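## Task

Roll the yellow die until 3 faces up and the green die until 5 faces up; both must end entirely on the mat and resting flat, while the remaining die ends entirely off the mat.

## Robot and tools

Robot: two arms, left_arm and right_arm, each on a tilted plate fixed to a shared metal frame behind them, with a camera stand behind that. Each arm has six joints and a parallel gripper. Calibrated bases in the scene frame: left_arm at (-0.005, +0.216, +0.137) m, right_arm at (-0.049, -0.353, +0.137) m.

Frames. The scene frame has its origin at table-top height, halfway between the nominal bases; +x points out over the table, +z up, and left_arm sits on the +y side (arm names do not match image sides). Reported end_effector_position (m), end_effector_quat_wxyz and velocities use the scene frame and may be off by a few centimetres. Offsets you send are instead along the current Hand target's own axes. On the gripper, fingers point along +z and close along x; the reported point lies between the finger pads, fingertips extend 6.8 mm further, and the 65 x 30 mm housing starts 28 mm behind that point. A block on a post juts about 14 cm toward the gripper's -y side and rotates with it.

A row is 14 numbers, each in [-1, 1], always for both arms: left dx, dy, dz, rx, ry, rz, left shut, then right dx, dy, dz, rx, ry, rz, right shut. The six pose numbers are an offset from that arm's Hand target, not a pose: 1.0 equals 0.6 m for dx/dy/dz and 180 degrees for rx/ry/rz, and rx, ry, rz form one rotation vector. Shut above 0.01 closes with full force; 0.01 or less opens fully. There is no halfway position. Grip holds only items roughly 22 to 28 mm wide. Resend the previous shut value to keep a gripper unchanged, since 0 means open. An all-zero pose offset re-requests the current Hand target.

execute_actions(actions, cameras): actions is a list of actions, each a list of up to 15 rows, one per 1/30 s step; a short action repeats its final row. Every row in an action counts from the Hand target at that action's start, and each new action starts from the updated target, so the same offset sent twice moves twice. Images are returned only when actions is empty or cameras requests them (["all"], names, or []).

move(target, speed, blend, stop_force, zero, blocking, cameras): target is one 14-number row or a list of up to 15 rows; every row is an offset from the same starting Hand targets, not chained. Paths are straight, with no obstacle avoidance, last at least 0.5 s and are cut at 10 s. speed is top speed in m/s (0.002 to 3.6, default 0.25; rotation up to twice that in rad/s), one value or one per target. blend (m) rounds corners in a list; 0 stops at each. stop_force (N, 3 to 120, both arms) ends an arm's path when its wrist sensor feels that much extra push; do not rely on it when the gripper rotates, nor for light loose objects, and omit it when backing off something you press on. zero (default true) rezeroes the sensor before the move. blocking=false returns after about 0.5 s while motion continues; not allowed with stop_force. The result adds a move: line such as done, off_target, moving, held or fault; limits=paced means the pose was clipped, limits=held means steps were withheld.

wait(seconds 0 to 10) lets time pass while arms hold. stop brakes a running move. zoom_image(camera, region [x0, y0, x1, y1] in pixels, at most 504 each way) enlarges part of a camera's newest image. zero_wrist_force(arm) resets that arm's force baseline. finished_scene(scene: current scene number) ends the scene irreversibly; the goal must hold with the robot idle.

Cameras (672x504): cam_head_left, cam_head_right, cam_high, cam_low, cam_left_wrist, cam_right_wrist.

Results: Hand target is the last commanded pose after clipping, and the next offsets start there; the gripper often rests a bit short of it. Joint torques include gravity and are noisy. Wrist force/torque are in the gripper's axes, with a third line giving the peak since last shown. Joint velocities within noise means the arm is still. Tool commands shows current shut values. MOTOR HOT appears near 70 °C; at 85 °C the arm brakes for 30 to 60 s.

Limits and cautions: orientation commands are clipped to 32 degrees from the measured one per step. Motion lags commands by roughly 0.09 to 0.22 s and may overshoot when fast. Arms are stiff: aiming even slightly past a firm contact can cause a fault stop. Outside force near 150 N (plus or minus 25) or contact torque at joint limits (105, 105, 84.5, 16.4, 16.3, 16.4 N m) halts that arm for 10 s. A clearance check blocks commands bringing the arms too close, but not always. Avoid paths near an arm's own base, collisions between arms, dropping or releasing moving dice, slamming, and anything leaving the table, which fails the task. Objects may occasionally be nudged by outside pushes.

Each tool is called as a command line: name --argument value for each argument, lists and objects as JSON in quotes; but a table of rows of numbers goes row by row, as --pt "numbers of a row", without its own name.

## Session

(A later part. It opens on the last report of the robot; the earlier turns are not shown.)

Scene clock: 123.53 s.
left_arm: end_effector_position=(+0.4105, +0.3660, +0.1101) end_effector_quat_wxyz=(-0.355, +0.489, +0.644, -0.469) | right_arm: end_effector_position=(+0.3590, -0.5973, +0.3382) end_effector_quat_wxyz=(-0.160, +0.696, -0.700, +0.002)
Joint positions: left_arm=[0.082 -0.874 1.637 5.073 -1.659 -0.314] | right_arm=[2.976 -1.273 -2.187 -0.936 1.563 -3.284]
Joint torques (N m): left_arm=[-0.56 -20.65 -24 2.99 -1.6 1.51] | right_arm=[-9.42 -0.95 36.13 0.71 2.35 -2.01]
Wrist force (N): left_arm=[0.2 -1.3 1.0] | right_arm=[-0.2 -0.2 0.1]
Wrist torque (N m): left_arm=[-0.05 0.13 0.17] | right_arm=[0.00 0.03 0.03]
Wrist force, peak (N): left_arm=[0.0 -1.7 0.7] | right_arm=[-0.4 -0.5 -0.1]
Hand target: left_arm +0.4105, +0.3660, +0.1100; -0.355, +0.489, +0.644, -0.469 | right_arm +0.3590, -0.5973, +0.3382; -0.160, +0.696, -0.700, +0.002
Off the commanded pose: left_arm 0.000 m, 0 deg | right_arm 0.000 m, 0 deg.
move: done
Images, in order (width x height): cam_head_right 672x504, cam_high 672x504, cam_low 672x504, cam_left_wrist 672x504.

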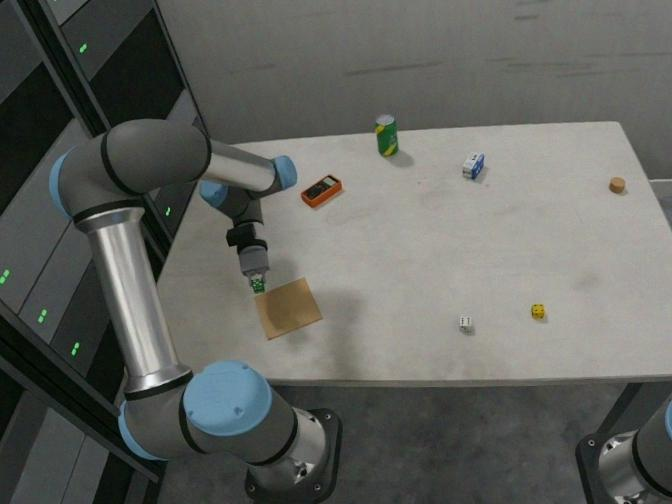

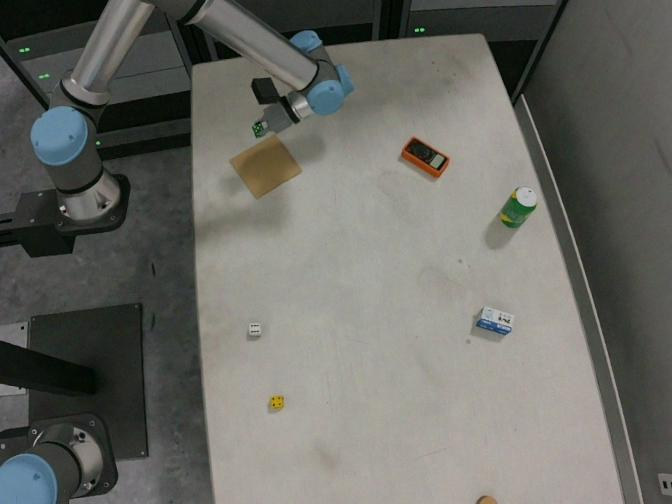

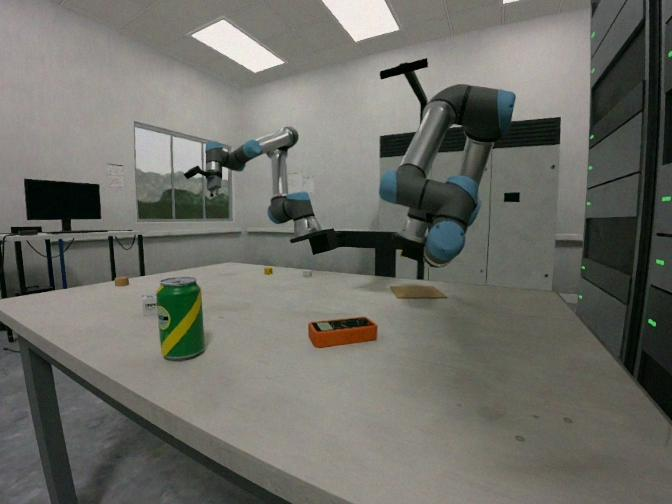

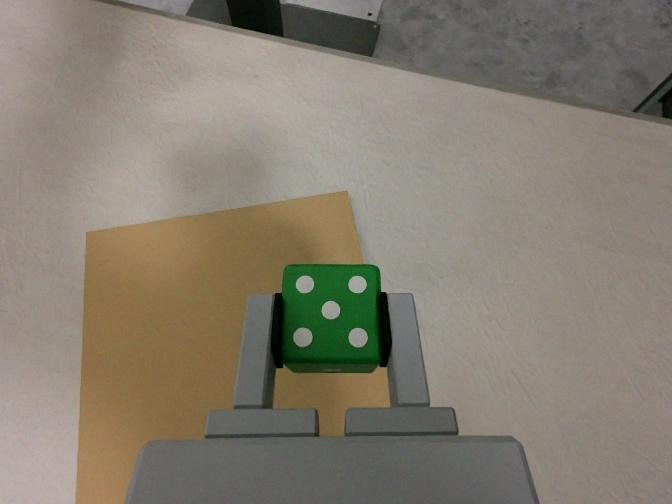

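move --target '[-0.0277, 0.0951, 0.0309, 0, 0, 0, 1, 0, 0, 0, 0, 0, 0, 0]' --speed 0.15 --cameras '["cam_left_wrist", "cam_high", "cam_head_right"]'

zoom_image --camera "cam_head_right" --region '[190, 180, 350, 350]'

zoom_image --camera "cam_high" --region '[200, 50, 380, 220]'

Scene clock: 131.27 s.
left_arm: end_effector_position=(+0.4149, +0.3500, +0.0502) end_effector_quat_wxyz=(-0.355, +0.489, +0.644, -0.469) | right_arm: end_effector_position=(+0.3590, -0.5973, +0.3382) end_effector_quat_wxyz=(-0.160, +0.696, -0.700, +0.002)
Joint positions: left_arm=[0.082 -0.755 1.616 4.975 -1.658 -0.314] | right_arm=[2.976 -1.273 -2.187 -0.936 1.563 -3.284]
Joint torques (N m): left_arm=[-1.1 -23.92 -21.08 -1.58 1.33 1.39] | right_arm=[-7.82 -2.04 36.99 0.72 2.47 -2.09]
Wrist force (N): left_arm=[0.0 -1.6 0.8] | right_arm=[-0.1 -0.3 0.0]
Wrist torque (N m): left_arm=[-0.06 0.17 0.18] | right_arm=[-0.01 0.03 0.04]
Wrist force, peak (N): left_arm=[0.4 -2.4 0.4] | right_arm=[-0.5 -0.4 0.0]
Hand target: left_arm +0.4149, +0.3499, +0.0501; -0.355, +0.489, +0.644, -0.469 | right_arm +0.3590, -0.5973, +0.3382; -0.160, +0.696, -0.700, +0.002
Off the commanded pose: left_arm 0.000 m, 0 deg | right_arm 0.000 m, 0 deg.
move: done
Images, in order (width x height): cam_head_right 672x504, cam_high 672x504, cam_left_wrist 672x504.

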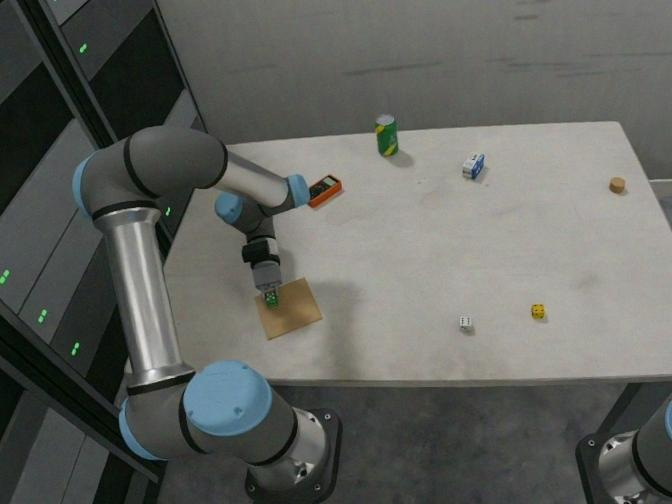

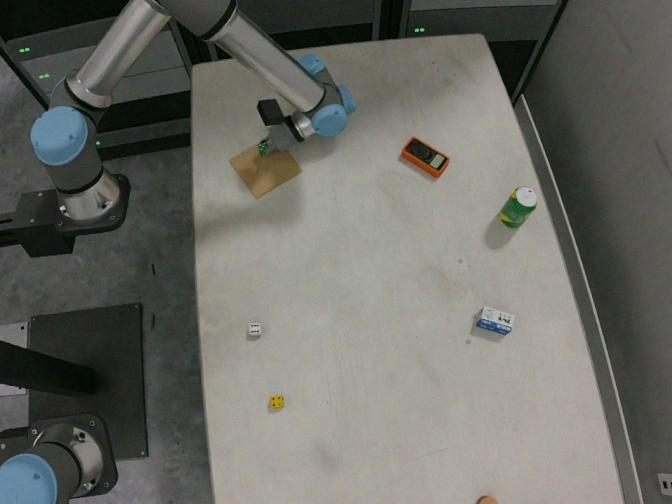

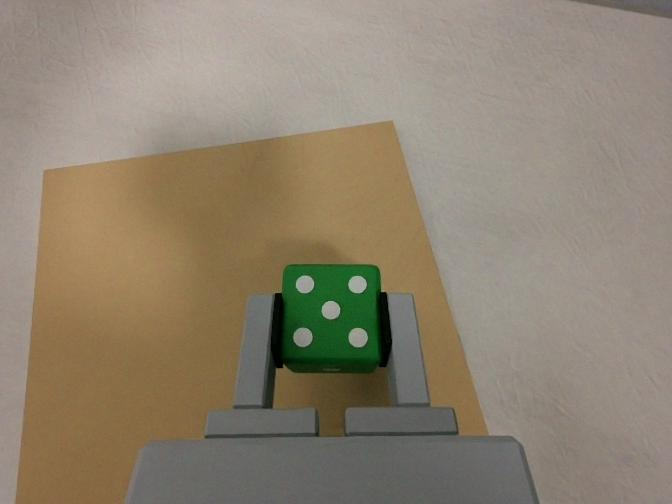

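Scaled by 2.965 from the camera's 672x504 image, which has a finer 960x720 frame.

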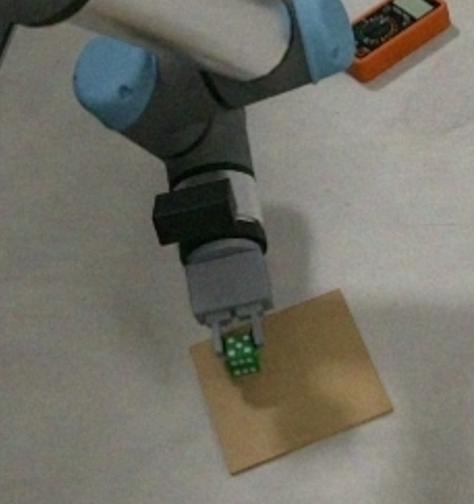

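Scaled by 2.800 from the camera's 672x504 image, which has a finer 960x720 frame.

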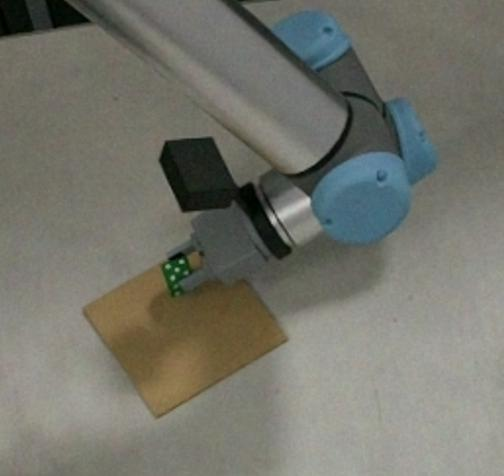

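move --pt "0.01 0.0159 0.0052 0 0 0 1 0 0 0 0 0 0 0" --pt "0.01 0.0634 0.0206 0 0 0 1 0 0 0 0 0 0 0" --speed '[0.08, 0.03]' --stop_force 8 --cameras '["cam_left_wrist", "cam_head_right"]'

zoom_image --camera "cam_head_right" --region '[220, 230, 340, 350]'

Scene clock: 135.40 s.
left_arm: end_effector_position=(+0.4133, +0.3556, +0.0331) end_effector_quat_wxyz=(-0.355, +0.489, +0.644, -0.469) | right_arm: end_effector_position=(+0.3590, -0.5973, +0.3382) end_effector_quat_wxyz=(-0.160, +0.696, -0.700, +0.002)
Joint positions: left_arm=[0.099 -0.724 1.606 4.955 -1.644 -0.307] | right_arm=[2.976 -1.273 -2.187 -0.936 1.563 -3.284]
Joint torques (N m): left_arm=[-21.02 -65.16 -0.68 1.67 -1.77 -0.6] | right_arm=[-8.27 -1.58 36.89 0.89 2.52 -2.2]
Wrist force (N): left_arm=[0.1 -1.8 1.0] | right_arm=[0.1 -0.4 0.0]
Wrist torque (N m): left_arm=[-0.05 0.16 0.18] | right_arm=[-0.03 0.01 0.04]
Wrist force, peak (N): left_arm=[0.5 -12.5 -7.4] | right_arm=[-0.7 -0.1 -0.1]
Hand target: left_arm +0.4133, +0.3556, +0.0331; -0.355, +0.489, +0.644, -0.469 (not the last commanded pose) | right_arm +0.3590, -0.5973, +0.3382; -0.160, +0.696, -0.700, +0.002
Off the commanded pose: left_arm 0.023 m, 0 deg | right_arm 0.000 m, 0 deg.
move: contact (left_arm); path passed 1 of 2 targets
Images, in order (width x height): cam_head_right 672x504, cam_left_wrist 672x504.

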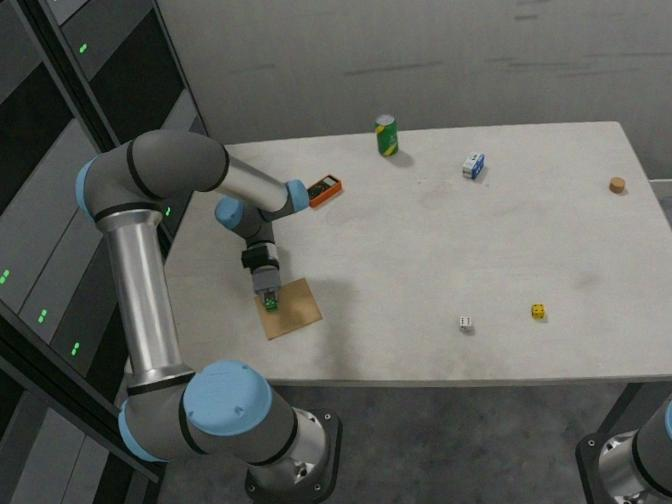

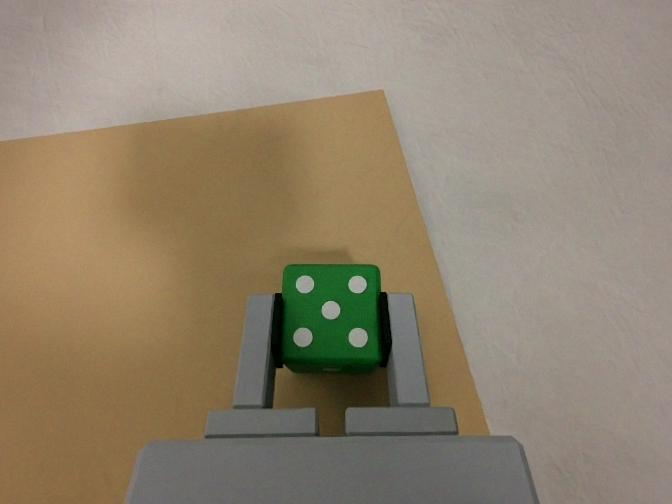

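Scaled by 4.200 from the camera's 672x504 image, which has a finer 960x720 frame.

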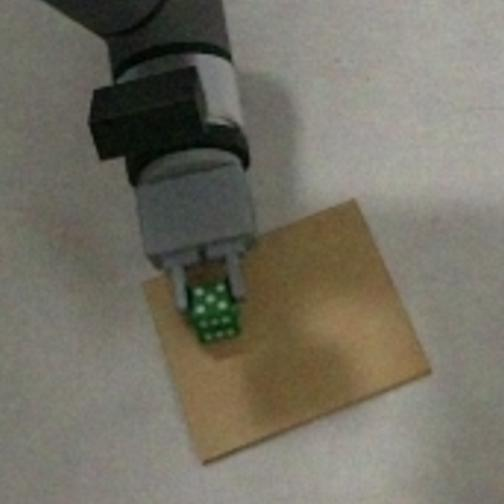

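zoom_image --camera "cam_left_wrist" --region '[231, 216, 431, 416]'

zoom_image --camera "cam_low" --region '[370, 200, 500, 310]'

Scaled by 2.520 from the camera's 672x504 image, which has a finer 960x720 frame.

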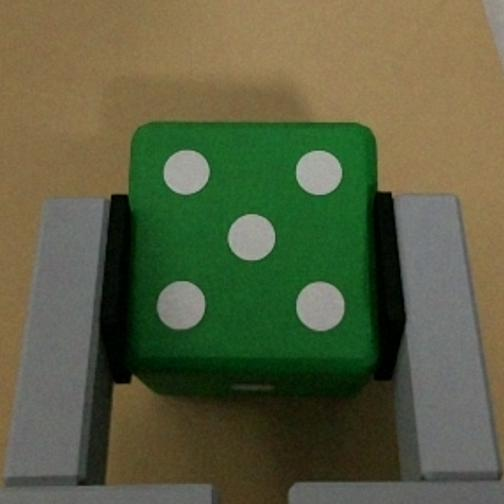

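This scene's latest camera images include none from cam_low. They are from: cam_head_right, cam_left_wrist. cam_low's image comes with the result of a call that names it in "cameras".

move --target '[0, 0, 0, 0, 0, 0, 0, 0, 0, 0, 0, 0, 0, 0]' --cameras '["cam_left_wrist", "cam_head_right", "cam_low"]'

zoom_image --camera "cam_left_wrist" --region '[231, 216, 431, 416]'

zoom_image --camera "cam_low" --region '[370, 200, 500, 310]'

Scene clock: 137.43 s.
left_arm: end_effector_position=(+0.4133, +0.3556, +0.0331) end_effector_quat_wxyz=(-0.355, +0.489, +0.644, -0.469) | right_arm: end_effector_position=(+0.3590, -0.5973, +0.3382) end_effector_quat_wxyz=(-0.160, +0.696, -0.700, +0.002)
Joint positions: left_arm=[0.099 -0.724 1.606 4.955 -1.644 -0.307] | right_arm=[2.976 -1.273 -2.187 -0.936 1.563 -3.284]
Joint torques (N m): left_arm=[-20.89 -67.07 0.26 1.57 -1.56 -0.7] | right_arm=[-8.36 -1.12 36.08 0.72 2.59 -2.18]
Wrist force (N): left_arm=[-0.1 -1.5 0.9] | right_arm=[-0.2 -0.2 -0.3]
Wrist torque (N m): left_arm=[-0.05 0.18 0.18] | right_arm=[-0.01 0.03 0.04]
Wrist force, peak (N): left_arm=[-0.1 -2.2 1.1] | right_arm=[-0.3 -0.4 -0.3]
Hand target: left_arm +0.4133, +0.3556, +0.0331; -0.355, +0.489, +0.644, -0.469 | right_arm +0.3590, -0.5973, +0.3382; -0.160, +0.696, -0.700, +0.002
Off the commanded pose: left_arm 0.000 m, 0 deg | right_arm 0.000 m, 0 deg.
move: done
Images, in order (width x height): cam_head_right 672x504, cam_low 672x504, cam_left_wrist 672x504.

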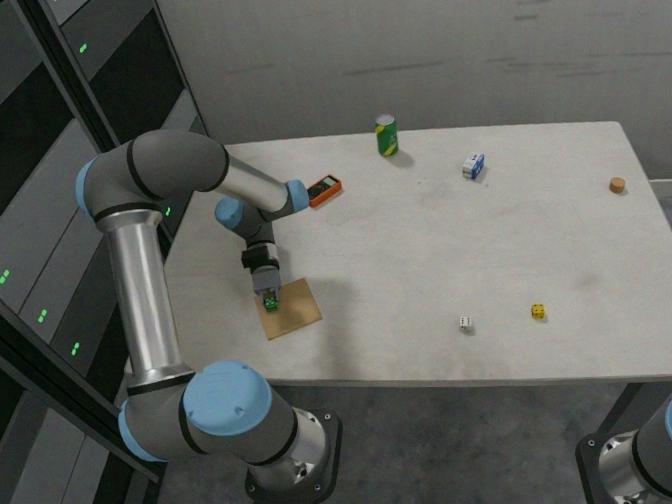

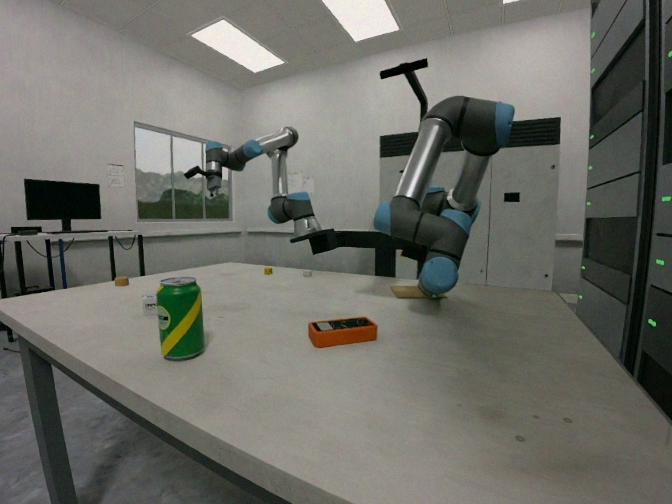

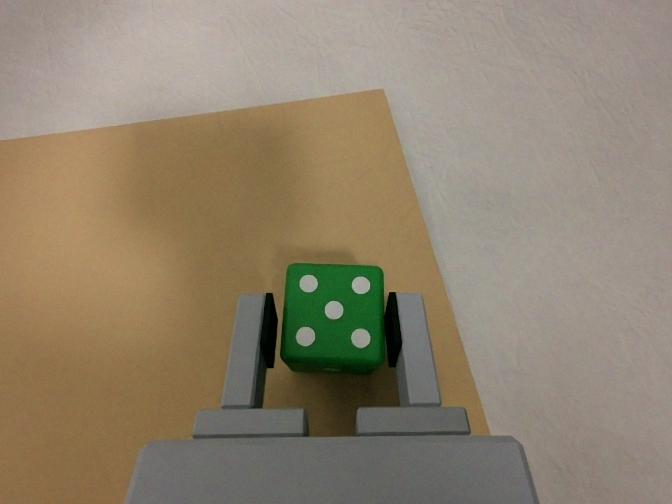

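Scaled by 2.520 from the camera's 672x504 image, which has a finer 960x720 frame.

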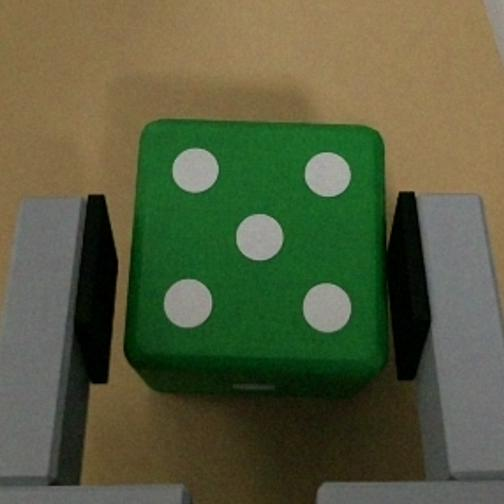

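Scaled by 3.877 from the camera's 672x504 image, which has a finer 960x720 frame.

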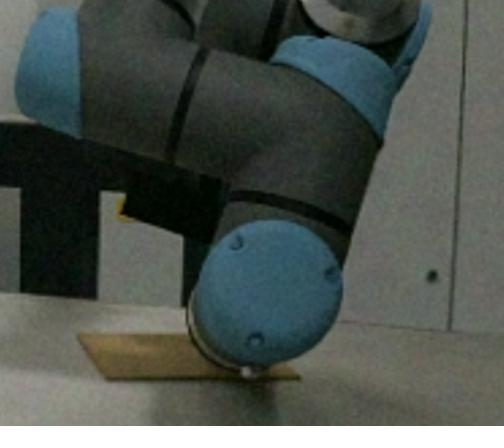

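move --pt "0 0 -0.1667 0 0 0 0 0 0 0 0 0 0 0" --pt "-0.0248 -0.2097 -0.255 -0.4 0 0 0 0 0 0 0 0 0 0" --pt "-0.801 -0.3463 0.166 -0.2749 0.3622 0.4985 0 0 0 0 0 0 0 0" --speed '[0.15, 0.35, 0.35]' --blend '[0.01, 0.05, 0]' --cameras '["cam_left_wrist", "cam_head_right", "cam_high"]'

zoom_image --camera "cam_head_right" --region '[220, 240, 340, 350]'

zoom_image --camera "cam_high" --region '[220, 120, 320, 220]'

Scene clock: 149.03 s.
left_arm: end_effector_position=(+0.3904, -0.1498, +0.2007) end_effector_quat_wxyz=(+0.001, +1.000, +0.001, +0.000) | right_arm: end_effector_position=(+0.3590, -0.5973, +0.3382) end_effector_quat_wxyz=(-0.160, +0.696, -0.700, +0.002)
Joint positions: left_arm=[-1.07 -0.989 1.952 3.962 -1.379 0.471] | right_arm=[2.976 -1.273 -2.187 -0.936 1.563 -3.284]
Joint torques (N m): left_arm=[-22.38 -13.08 -29.47 0.51 -1.52 1.55] | right_arm=[-8.41 -1.07 36.23 0.72 2.45 -1.96]
Wrist force (N): left_arm=[0.6 0.1 -0.8] | right_arm=[-0.1 -0.2 0.0]
Wrist torque (N m): left_arm=[0.02 -0.03 -0.02] | right_arm=[-0.01 0.04 0.04]
Wrist force, peak (N): left_arm=[0.1 -1.7 2.8] | right_arm=[-0.1 -0.5 -0.4]
Hand target: left_arm +0.3903, -0.1499, +0.2007; +0.001, +1.000, +0.001, +0.000 | right_arm +0.3590, -0.5973, +0.3382; -0.160, +0.696, -0.700, +0.002
Off the commanded pose: left_arm 0.000 m, 0 deg | right_arm 0.000 m, 0 deg.
move: done
Images, in order (width x height): cam_head_right 672x504, cam_high 672x504, cam_left_wrist 672x504.

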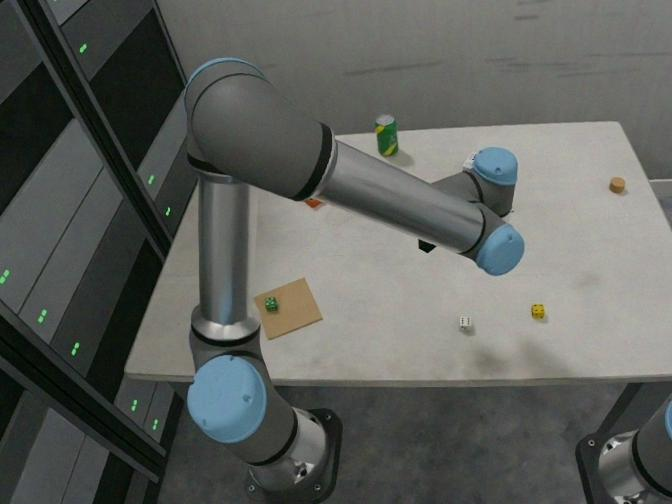

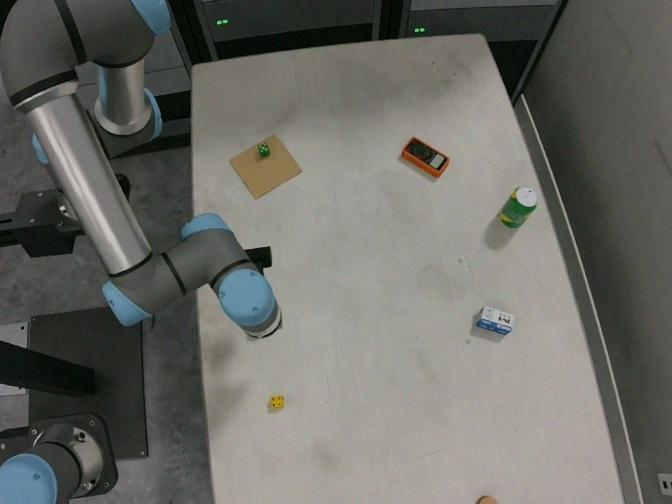

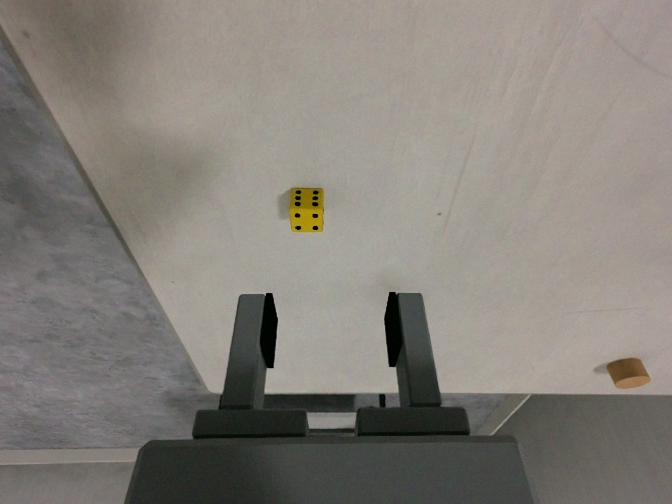

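Scaled by 4.200 from the camera's 672x504 image, which has a finer 960x720 frame.

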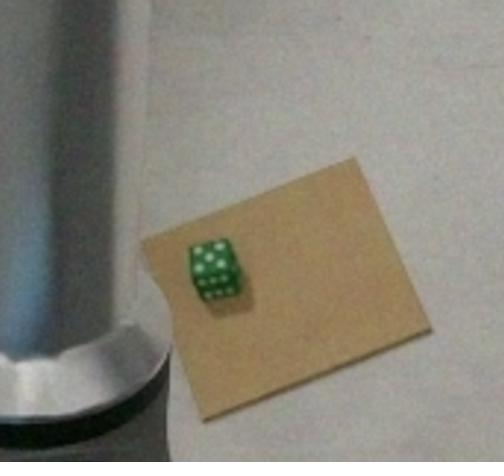

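Scaled by 5.040 from the camera's 672x504 image, which has a finer 960x720 frame.

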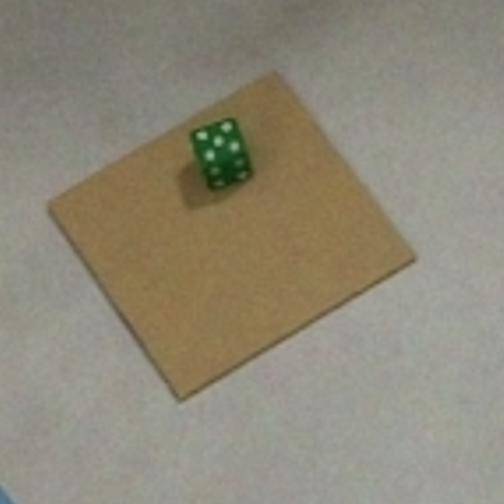

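zoom_image --camera "cam_left_wrist" --region '[266, 166, 346, 246]'

Scaled by 6.300 from the camera's 672x504 image, which has a finer 960x720 frame.

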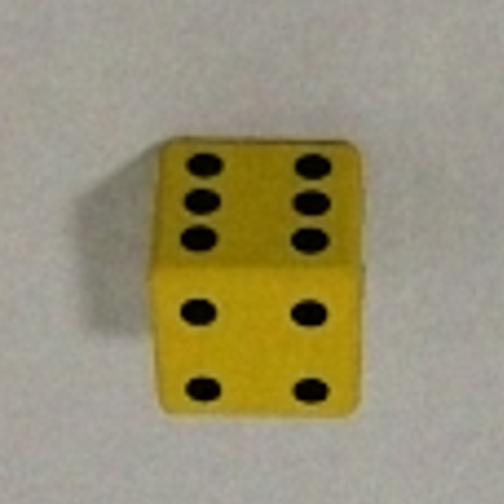

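move --target '[-0.0722, 0.2002, 0.1938, -0.0789, 0.0778, -0.4912, 0, 0, 0, 0, 0, 0, 0, 0]' --speed 0.3 --cameras '["cam_left_wrist", "cam_head_right"]'

zoom_image --camera "cam_left_wrist" --region '[246, 126, 426, 306]'

Scene clock: 158.03 s.
left_arm: end_effector_position=(+0.3471, -0.2702, +0.0846) end_effector_quat_wxyz=(+0.112, +0.703, +0.694, +0.109) | right_arm: end_effector_position=(+0.3590, -0.5973, +0.3382) end_effector_quat_wxyz=(-0.160, +0.696, -0.700, +0.002)
Joint positions: left_arm=[-1.278 -0.604 1.87 3.597 -1.126 -1.262] | right_arm=[2.976 -1.273 -2.187 -0.936 1.563 -3.284]
Joint torques (N m): left_arm=[-20.24 -18.37 -22.63 0.5 1.63 -1.02] | right_arm=[-8.41 -0.63 35.31 0.66 2.28 -1.92]
Wrist force (N): left_arm=[0.9 0.4 0.5] | right_arm=[-0.3 -0.3 -0.1]
Wrist torque (N m): left_arm=[-0.05 -0.05 0.00] | right_arm=[-0.02 0.04 0.03]
Wrist force, peak (N): left_arm=[1.3 0.0 -1.1] | right_arm=[-0.6 -0.2 -0.1]
Hand target: left_arm +0.3471, -0.2702, +0.0846; +0.112, +0.703, +0.694, +0.109 | right_arm +0.3590, -0.5973, +0.3382; -0.160, +0.696, -0.700, +0.002
Off the commanded pose: left_arm 0.000 m, 0 deg | right_arm 0.000 m, 0 deg.
move: done
Images, in order (width x height): cam_head_right 672x504, cam_left_wrist 672x504.

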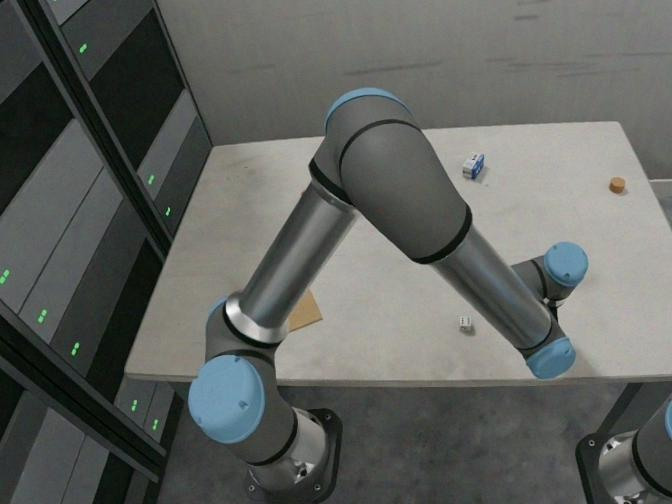

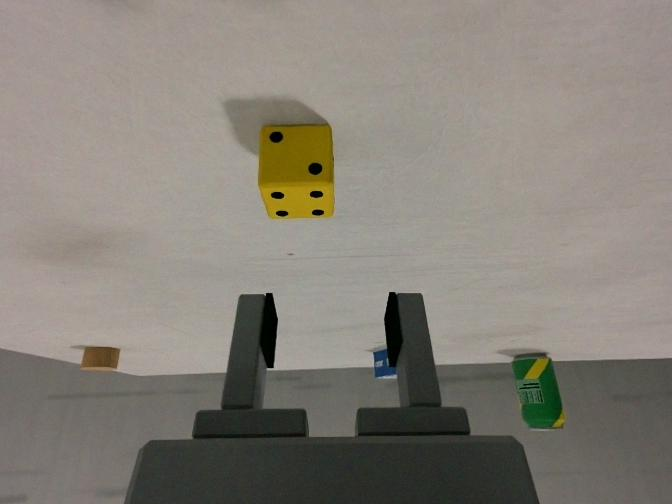

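Scaled by 2.800 from the camera's 672x504 image, which has a finer 960x720 frame.

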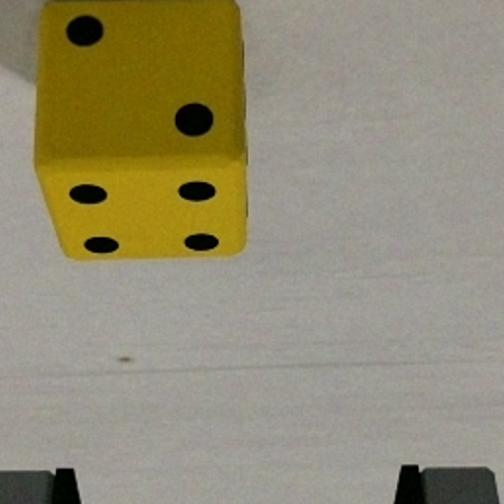

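move --pt "-0.0195 0 0.03 0 0 0 0 0 0 0 0 0 0 0" --pt "-0.0195 -0.0018 0.0998 0 0 0 0 0 0 0 0 0 0 0" --speed '[0.12, 0.06]' --stop_force 10 --cameras '["cam_left_wrist"]'

zoom_image --camera "cam_left_wrist" --region '[216, 216, 456, 416]'

Scene clock: 163.47 s.
left_arm: end_effector_position=(+0.3644, -0.2822, +0.0273) end_effector_quat_wxyz=(+0.112, +0.703, +0.694, +0.109) | right_arm: end_effector_position=(+0.3590, -0.5973, +0.3382) end_effector_quat_wxyz=(-0.160, +0.696, -0.700, +0.002)
Joint positions: left_arm=[-1.24 -0.461 1.789 3.517 -1.12 -1.221] | right_arm=[2.976 -1.273 -2.187 -0.936 1.563 -3.284]
Joint torques (N m): left_arm=[-2.61 -22.23 -23.49 -5.45 1.85 1.64] | right_arm=[-8.87 -0.91 36.25 0.51 2.19 -1.8]
Wrist force (N): left_arm=[1.2 0.5 0.2] | right_arm=[-0.2 -0.4 -0.1]
Wrist torque (N m): left_arm=[-0.07 -0.09 -0.07] | right_arm=[-0.04 0.03 0.04]
Wrist force, peak (N): left_arm=[1.6 0.4 0.2] | right_arm=[-0.1 -0.5 -0.5]
Hand target: left_arm +0.3644, -0.2822, +0.0273; +0.112, +0.703, +0.694, +0.109 | right_arm +0.3590, -0.5973, +0.3382; -0.160, +0.696, -0.700, +0.002
Off the commanded pose: left_arm 0.000 m, 0 deg | right_arm 0.000 m, 0 deg.
move: done
Images, in order (width x height): cam_left_wrist 672x504.

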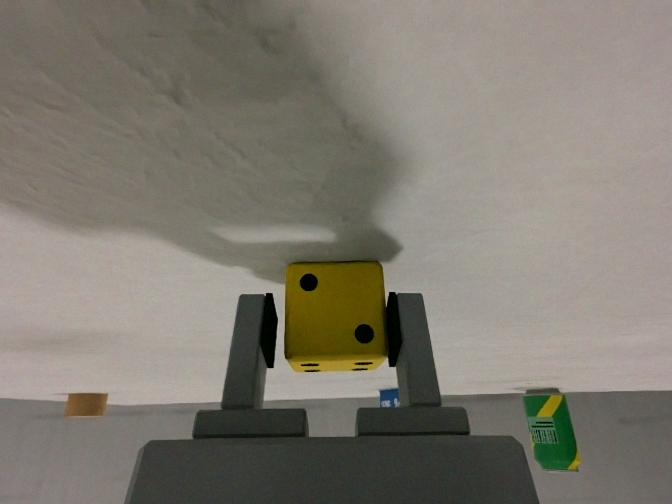

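Scaled by 2.100 from the camera's 672x504 image, which has a finer 960x720 frame.

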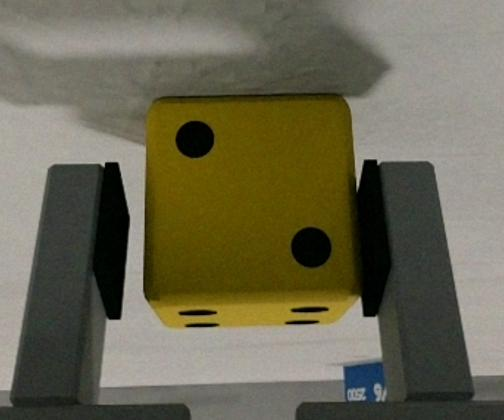

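move --pt "0.0023 0 0 0 0 0 0 0 0 0 0 0 0 0" --pt "0.0023 0 0 0 0 0 1 0 0 0 0 0 0 0" --pt "0.0023 0.0618 -0.1902 0 0 0 1 0 0 0 0 0 0 0" --speed '[0.05, 0.1, 0.2]' --cameras '["cam_left_wrist", "cam_head_right"]'

zoom_image --camera "cam_left_wrist" --region '[216, 216, 456, 416]'

Scene clock: 172.00 s.
left_arm: end_effector_position=(+0.3645, -0.2806, +0.1472) end_effector_quat_wxyz=(+0.112, +0.703, +0.694, +0.109) | right_arm: end_effector_position=(+0.3590, -0.5973, +0.3382) end_effector_quat_wxyz=(-0.160, +0.696, -0.700, +0.002)
Joint positions: left_arm=[-1.27 -0.707 1.815 3.752 -1.125 -1.254] | right_arm=[2.976 -1.273 -2.187 -0.936 1.563 -3.284]
Joint torques (N m): left_arm=[-21 -61.84 -26.64 0.25 -1.26 -1.51] | right_arm=[-7.74 -0.36 36.57 0.72 2.18 -1.86]
Wrist force (N): left_arm=[1.1 0.4 0.1] | right_arm=[-0.2 -0.2 -0.3]
Wrist torque (N m): left_arm=[-0.09 -0.10 0.01] | right_arm=[-0.01 0.04 0.04]
Wrist force, peak (N): left_arm=[1.4 0.0 1.4] | right_arm=[-0.3 -0.2 -0.7]
Hand target: left_arm +0.3645, -0.2807, +0.1473; +0.112, +0.703, +0.694, +0.109 | right_arm +0.3590, -0.5973, +0.3382; -0.160, +0.696, -0.700, +0.002
Off the commanded pose: left_arm 0.000 m, 0 deg | right_arm 0.000 m, 0 deg.
move: done
Images, in order (width x height): cam_head_right 672x504, cam_left_wrist 672x504.

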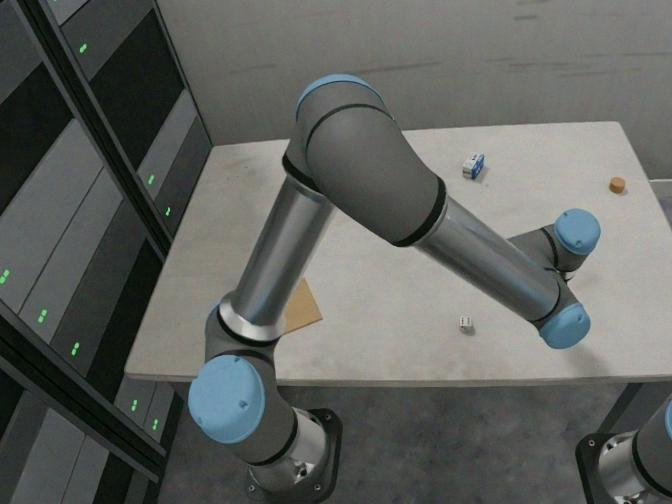

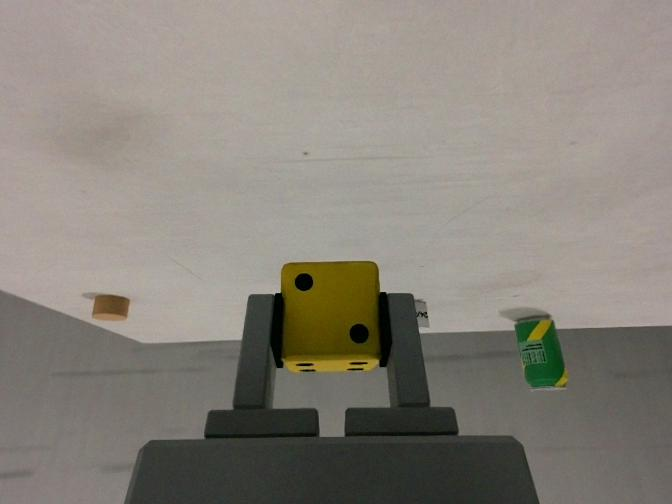

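Scaled by 2.100 from the camera's 672x504 image, which has a finer 960x720 frame.

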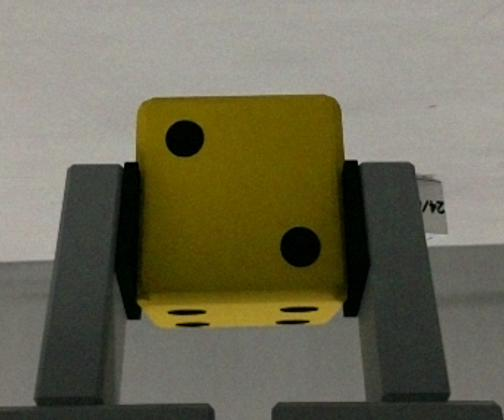

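move --pt "0.2187 0.1011 -0.1297 0.1705 0.0106 0.0216 1 0 0 0 0 0 0 0" --pt "0.6370 0.1704 0.0157 0.4872 0.0302 0.0618 1 0 0 0 0 0 0 0" --pt "0.6370 0.1215 0.1663 0.4872 0.0302 0.0618 1 0 0 0 0 0 0 0" --speed '[0.35,0.35,0.15]' --blend '[0.06,0.04,0]' --cameras '["cam_left_wrist","cam_head_left"]'

Scene clock: 185.80 s.
left_arm: end_effector_position=(+0.4693, +0.1002, +0.0744) end_effector_quat_wxyz=(-0.445, +0.636, +0.516, -0.362) | right_arm: end_effector_position=(+0.3590, -0.5973, +0.3382) end_effector_quat_wxyz=(-0.160, +0.696, -0.700, +0.002)
Joint positions: left_arm=[-0.426 -0.567 1.397 5.104 -1.685 -0.344] | right_arm=[2.976 -1.273 -2.187 -0.936 1.563 -3.284]
Joint torques (N m): left_arm=[-4.33 -26.43 -23.39 -2.23 1.12 1.42] | right_arm=[-7.34 -0.55 35.82 0.81 2.14 -1.66]
Wrist force (N): left_arm=[0.0 -1.4 0.7] | right_arm=[-0.2 -0.3 -0.2]
Wrist torque (N m): left_arm=[-0.08 0.17 0.17] | right_arm=[-0.01 0.03 0.04]
Wrist force, peak (N): left_arm=[0.1 -1.5 1.3] | right_arm=[0.0 0.0 -0.7]
Hand target: left_arm +0.4693, +0.1002, +0.0743; -0.445, +0.636, +0.516, -0.362 | right_arm +0.3590, -0.5973, +0.3382; -0.160, +0.696, -0.700, +0.002
Off the commanded pose: left_arm 0.000 m, 0 deg | right_arm 0.000 m, 0 deg.
move: done
Images, in order (width x height): cam_head_left 672x504, cam_left_wrist 672x504.

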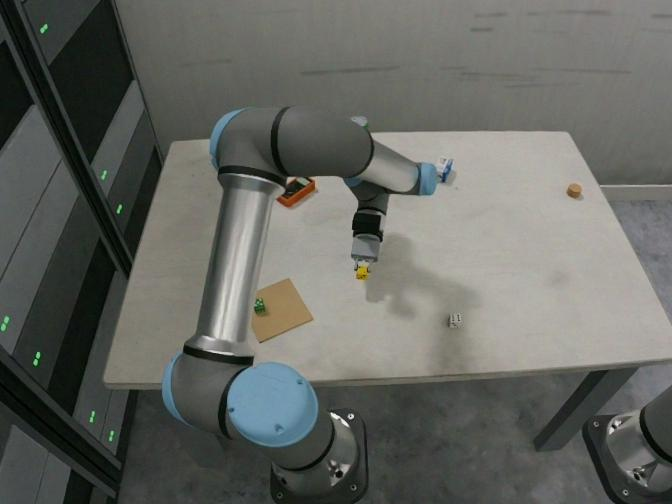

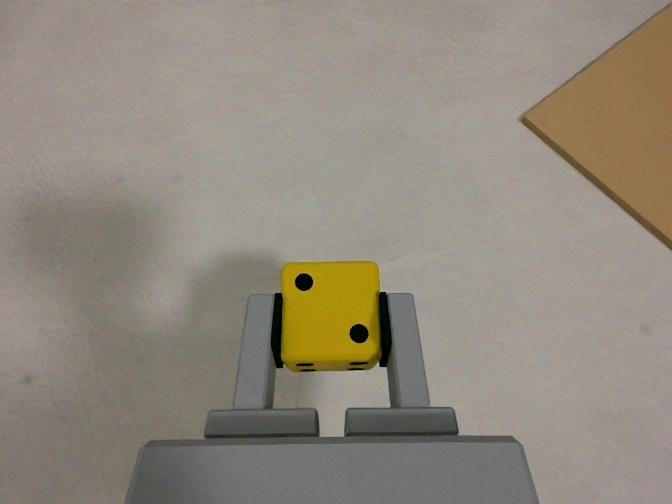

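move --target '[0,0.0850,0.0310,0,0,0,1,0,0,0,0,0,0,0]' --speed 0.03 --stop_force 8

Scene clock: 190.17 s.
left_arm: end_effector_position=(+0.4693, +0.1001, +0.0282) end_effector_quat_wxyz=(-0.445, +0.636, +0.516, -0.362) | right_arm: end_effector_position=(+0.3590, -0.5973, +0.3382) end_effector_quat_wxyz=(-0.160, +0.696, -0.700, +0.002)
Joint positions: left_arm=[-0.407 -0.486 1.373 5.048 -1.667 -0.337] | right_arm=[2.976 -1.273 -2.187 -0.936 1.563 -3.284]
Joint torques (N m): left_arm=[-26.34 -69.75 -1.07 1.33 -1.26 -0.7] | right_arm=[-8.61 -0.21 35.64 0.74 2.23 -1.72]
Wrist force (N): left_arm=[0.1 -2.8 0.5] | right_arm=[-0.1 -0.5 0.0]
Wrist torque (N m): left_arm=[-0.06 0.16 0.18] | right_arm=[-0.04 0.03 0.03]
Wrist force, peak (N): left_arm=[5.1 -25.9 -9.4] | right_arm=[-0.4 -0.4 -0.4]
Hand target: left_arm +0.4693, +0.1001, +0.0282; -0.445, +0.636, +0.516, -0.362 (not the last commanded pose) | right_arm +0.3590, -0.5973, +0.3382; -0.160, +0.696, -0.700, +0.002
Off the commanded pose: left_arm 0.008 m, 0 deg | right_arm 0.000 m, 0 deg.
move: contact (left_arm)

move --pt "0 0 0 0 0 0 0 0 0 0 0 0 0 0" --pt "0 0 -0.1667 0 0 0 0 0 0 0 0 0 0 0" --pt "0.0045 -0.2183 -0.1885 -0.2444 0 0 0 0 0 0 0 0 0 0" --pt "0 -0.2045 0.0067 -0.4889 0 0 0 0 0 0 0 0 0 0" --pt "0 -0.1047 0.0102 -0.4889 0 0 0 0 0 0 0 0 0 0" --speed '[0.1,0.15,0.3,0.35,0.15]' --blend '[0,0.03,0.05,0.03,0]' --cameras '["cam_left_wrist"]'

Scene clock: 198.57 s.
left_arm: end_effector_position=(+0.4426, +0.1058, +0.0852) end_effector_quat_wxyz=(+0.122, +0.767, +0.622, +0.098) | right_arm: end_effector_position=(+0.3590, -0.5973, +0.3382) end_effector_quat_wxyz=(-0.160, +0.696, -0.700, +0.002)
Joint positions: left_arm=[-0.669 -0.922 2.428 3.026 -1.179 -0.386] | right_arm=[2.976 -1.273 -2.187 -0.936 1.563 -3.284]
Joint torques (N m): left_arm=[-0.45 -13.06 -14.47 -5.6 -1.08 1.3] | right_arm=[-7.97 0.06 35.74 0.83 2.12 -1.95]
Wrist force (N): left_arm=[1.2 0.6 0.1] | right_arm=[-0.2 -0.2 -0.1]
Wrist torque (N m): left_arm=[-0.02 -0.09 -0.08] | right_arm=[-0.01 0.04 0.03]
Wrist force, peak (N): left_arm=[0.1 -3.1 0.6] | right_arm=[-0.2 -0.6 -0.5]
Hand target: left_arm +0.4426, +0.1058, +0.0852; +0.122, +0.767, +0.622, +0.098 | right_arm +0.3590, -0.5973, +0.3382; -0.160, +0.696, -0.700, +0.002
Off the commanded pose: left_arm 0.000 m, 0 deg | right_arm 0.000 m, 0 deg.
move: done
Images, in order (width x height): cam_left_wrist 672x504.

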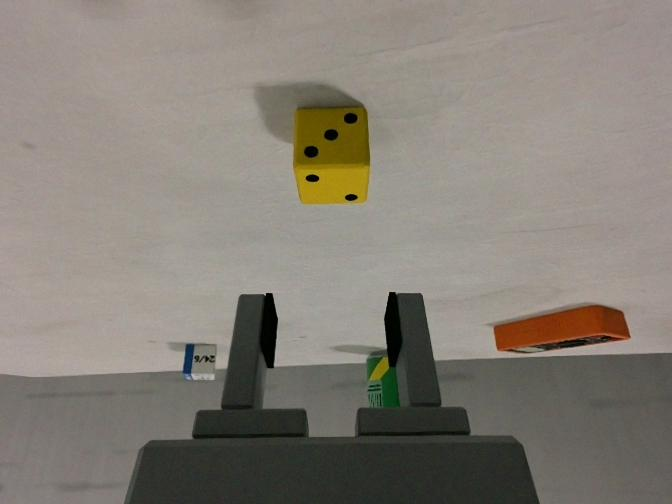

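move --pt "0 0 0.1 0 0 0 0 0 0 0 0 0 0 0" --pt "0 0 0.1 0 0 0 1 0 0 0 0 0 0 0" --pt "0 0.0309 0.0049 0 0 0 1 0 0 0 0 0 0 0" --pt "0.0944 0.0579 -0.1473 0.1675 -0.0260 -0.0532 1 0 0 0 0 0 0 0" --pt "0.2916 -0.0350 -0.1425 0.4786 -0.0742 -0.1521 1 0 0 0 0 0 0 0" --pt "0.2916 -0.0736 -0.0235 0.4786 -0.0742 -0.1521 1 0 0 0 0 0 0 0" --speed '[0.1,0.1,0.15,0.35,0.35,0.15]' --blend '[0,0,0.02,0.05,0.03,0]' --cameras '["cam_left_wrist","cam_low"]'

Scene clock: 214.17 s.
left_arm: end_effector_position=(+0.4334, +0.2866, +0.0848) end_effector_quat_wxyz=(-0.346, +0.495, +0.652, -0.458) | right_arm: end_effector_position=(+0.3590, -0.5973, +0.3382) end_effector_quat_wxyz=(-0.160, +0.696, -0.700, +0.002)
Joint positions: left_arm=[-0.039 -0.803 1.638 4.96 -1.754 -0.373] | right_arm=[2.976 -1.273 -2.187 -0.936 1.563 -3.284]
Joint torques (N m): left_arm=[-2.57 -21.21 -22.18 -2.03 0.97 1.53] | right_arm=[-8.04 1.12 36.03 0.82 1.95 -1.43]
Wrist force (N): left_arm=[-0.1 -1.3 1.0] | right_arm=[-0.1 -0.2 -0.2]
Wrist torque (N m): left_arm=[-0.05 0.18 0.18] | right_arm=[-0.01 0.03 0.03]
Wrist force, peak (N): left_arm=[1.5 0.5 -5.5] | right_arm=[-0.4 -0.6 -0.1]
Hand target: left_arm +0.4334, +0.2866, +0.0847; -0.346, +0.495, +0.652, -0.458 | right_arm +0.3590, -0.5973, +0.3382; -0.160, +0.696, -0.700, +0.002
Off the commanded pose: left_arm 0.000 m, 0 deg | right_arm 0.000 m, 0 deg.
move: done
Images, in order (width x height): cam_low 672x504, cam_left_wrist 672x504.

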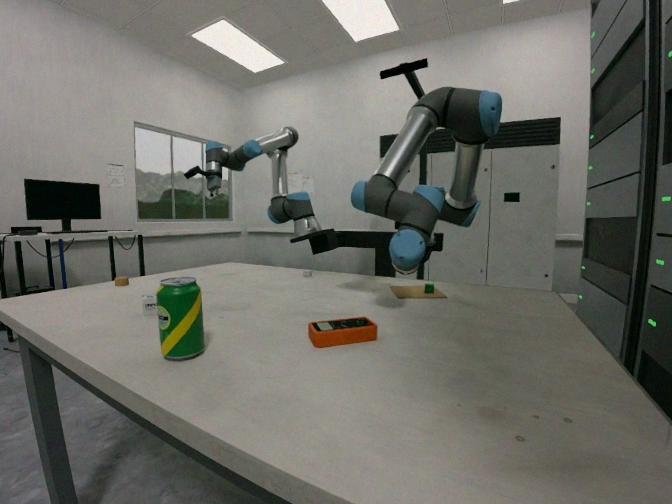

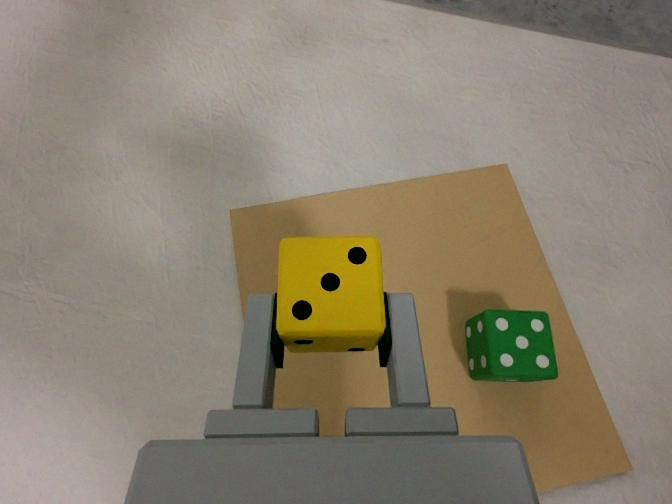

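move --target '[0,0.0951,0.0346,0,0,0,1,0,0,0,0,0,0,0]' --speed 0.03 --stop_force 8 --cameras '["cam_left_wrist"]'

Scene clock: 221.77 s.
left_arm: end_effector_position=(+0.4334, +0.2865, +0.0249) end_effector_quat_wxyz=(-0.346, +0.495, +0.652, -0.458) | right_arm: end_effector_position=(+0.3590, -0.5973, +0.3382) end_effector_quat_wxyz=(-0.160, +0.696, -0.700, +0.002)
Joint positions: left_arm=[-0.012 -0.687 1.608 4.877 -1.731 -0.361] | right_arm=[2.976 -1.273 -2.187 -0.936 1.563 -3.284]
Joint torques (N m): left_arm=[-21.82 -62.9 0.59 1.11 -1.15 -0.67] | right_arm=[-7.7 1.22 35.61 0.69 2.25 -1.5]
Wrist force (N): left_arm=[1.7 -9.9 -1.3] | right_arm=[-0.2 -0.3 -0.2]
Wrist torque (N m): left_arm=[-0.02 0.17 0.23] | right_arm=[-0.03 0.03 0.04]
Wrist force, peak (N): left_arm=[2.8 -14.3 -7.4] | right_arm=[-0.6 -0.2 -0.3]
Hand target: left_arm +0.4334, +0.2865, +0.0249; -0.346, +0.495, +0.652, -0.458 (not the last commanded pose) | right_arm +0.3590, -0.5973, +0.3382; -0.160, +0.696, -0.700, +0.002
Off the commanded pose: left_arm 0.001 m, 0 deg | right_arm 0.000 m, 0 deg.
move: contact (left_arm)
Images, in order (width x height): cam_left_wrist 672x504.

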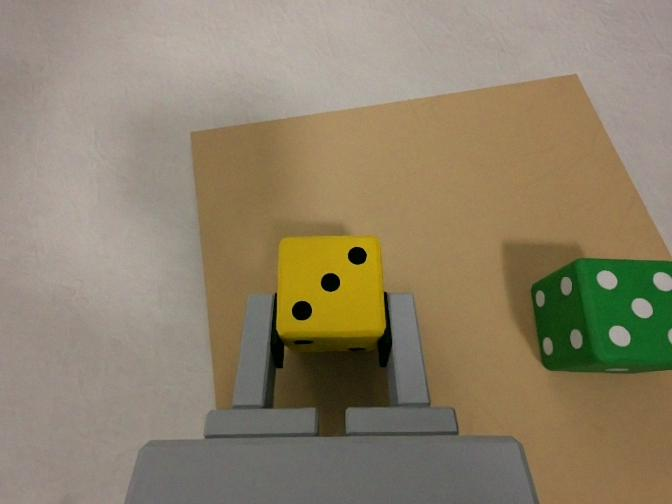

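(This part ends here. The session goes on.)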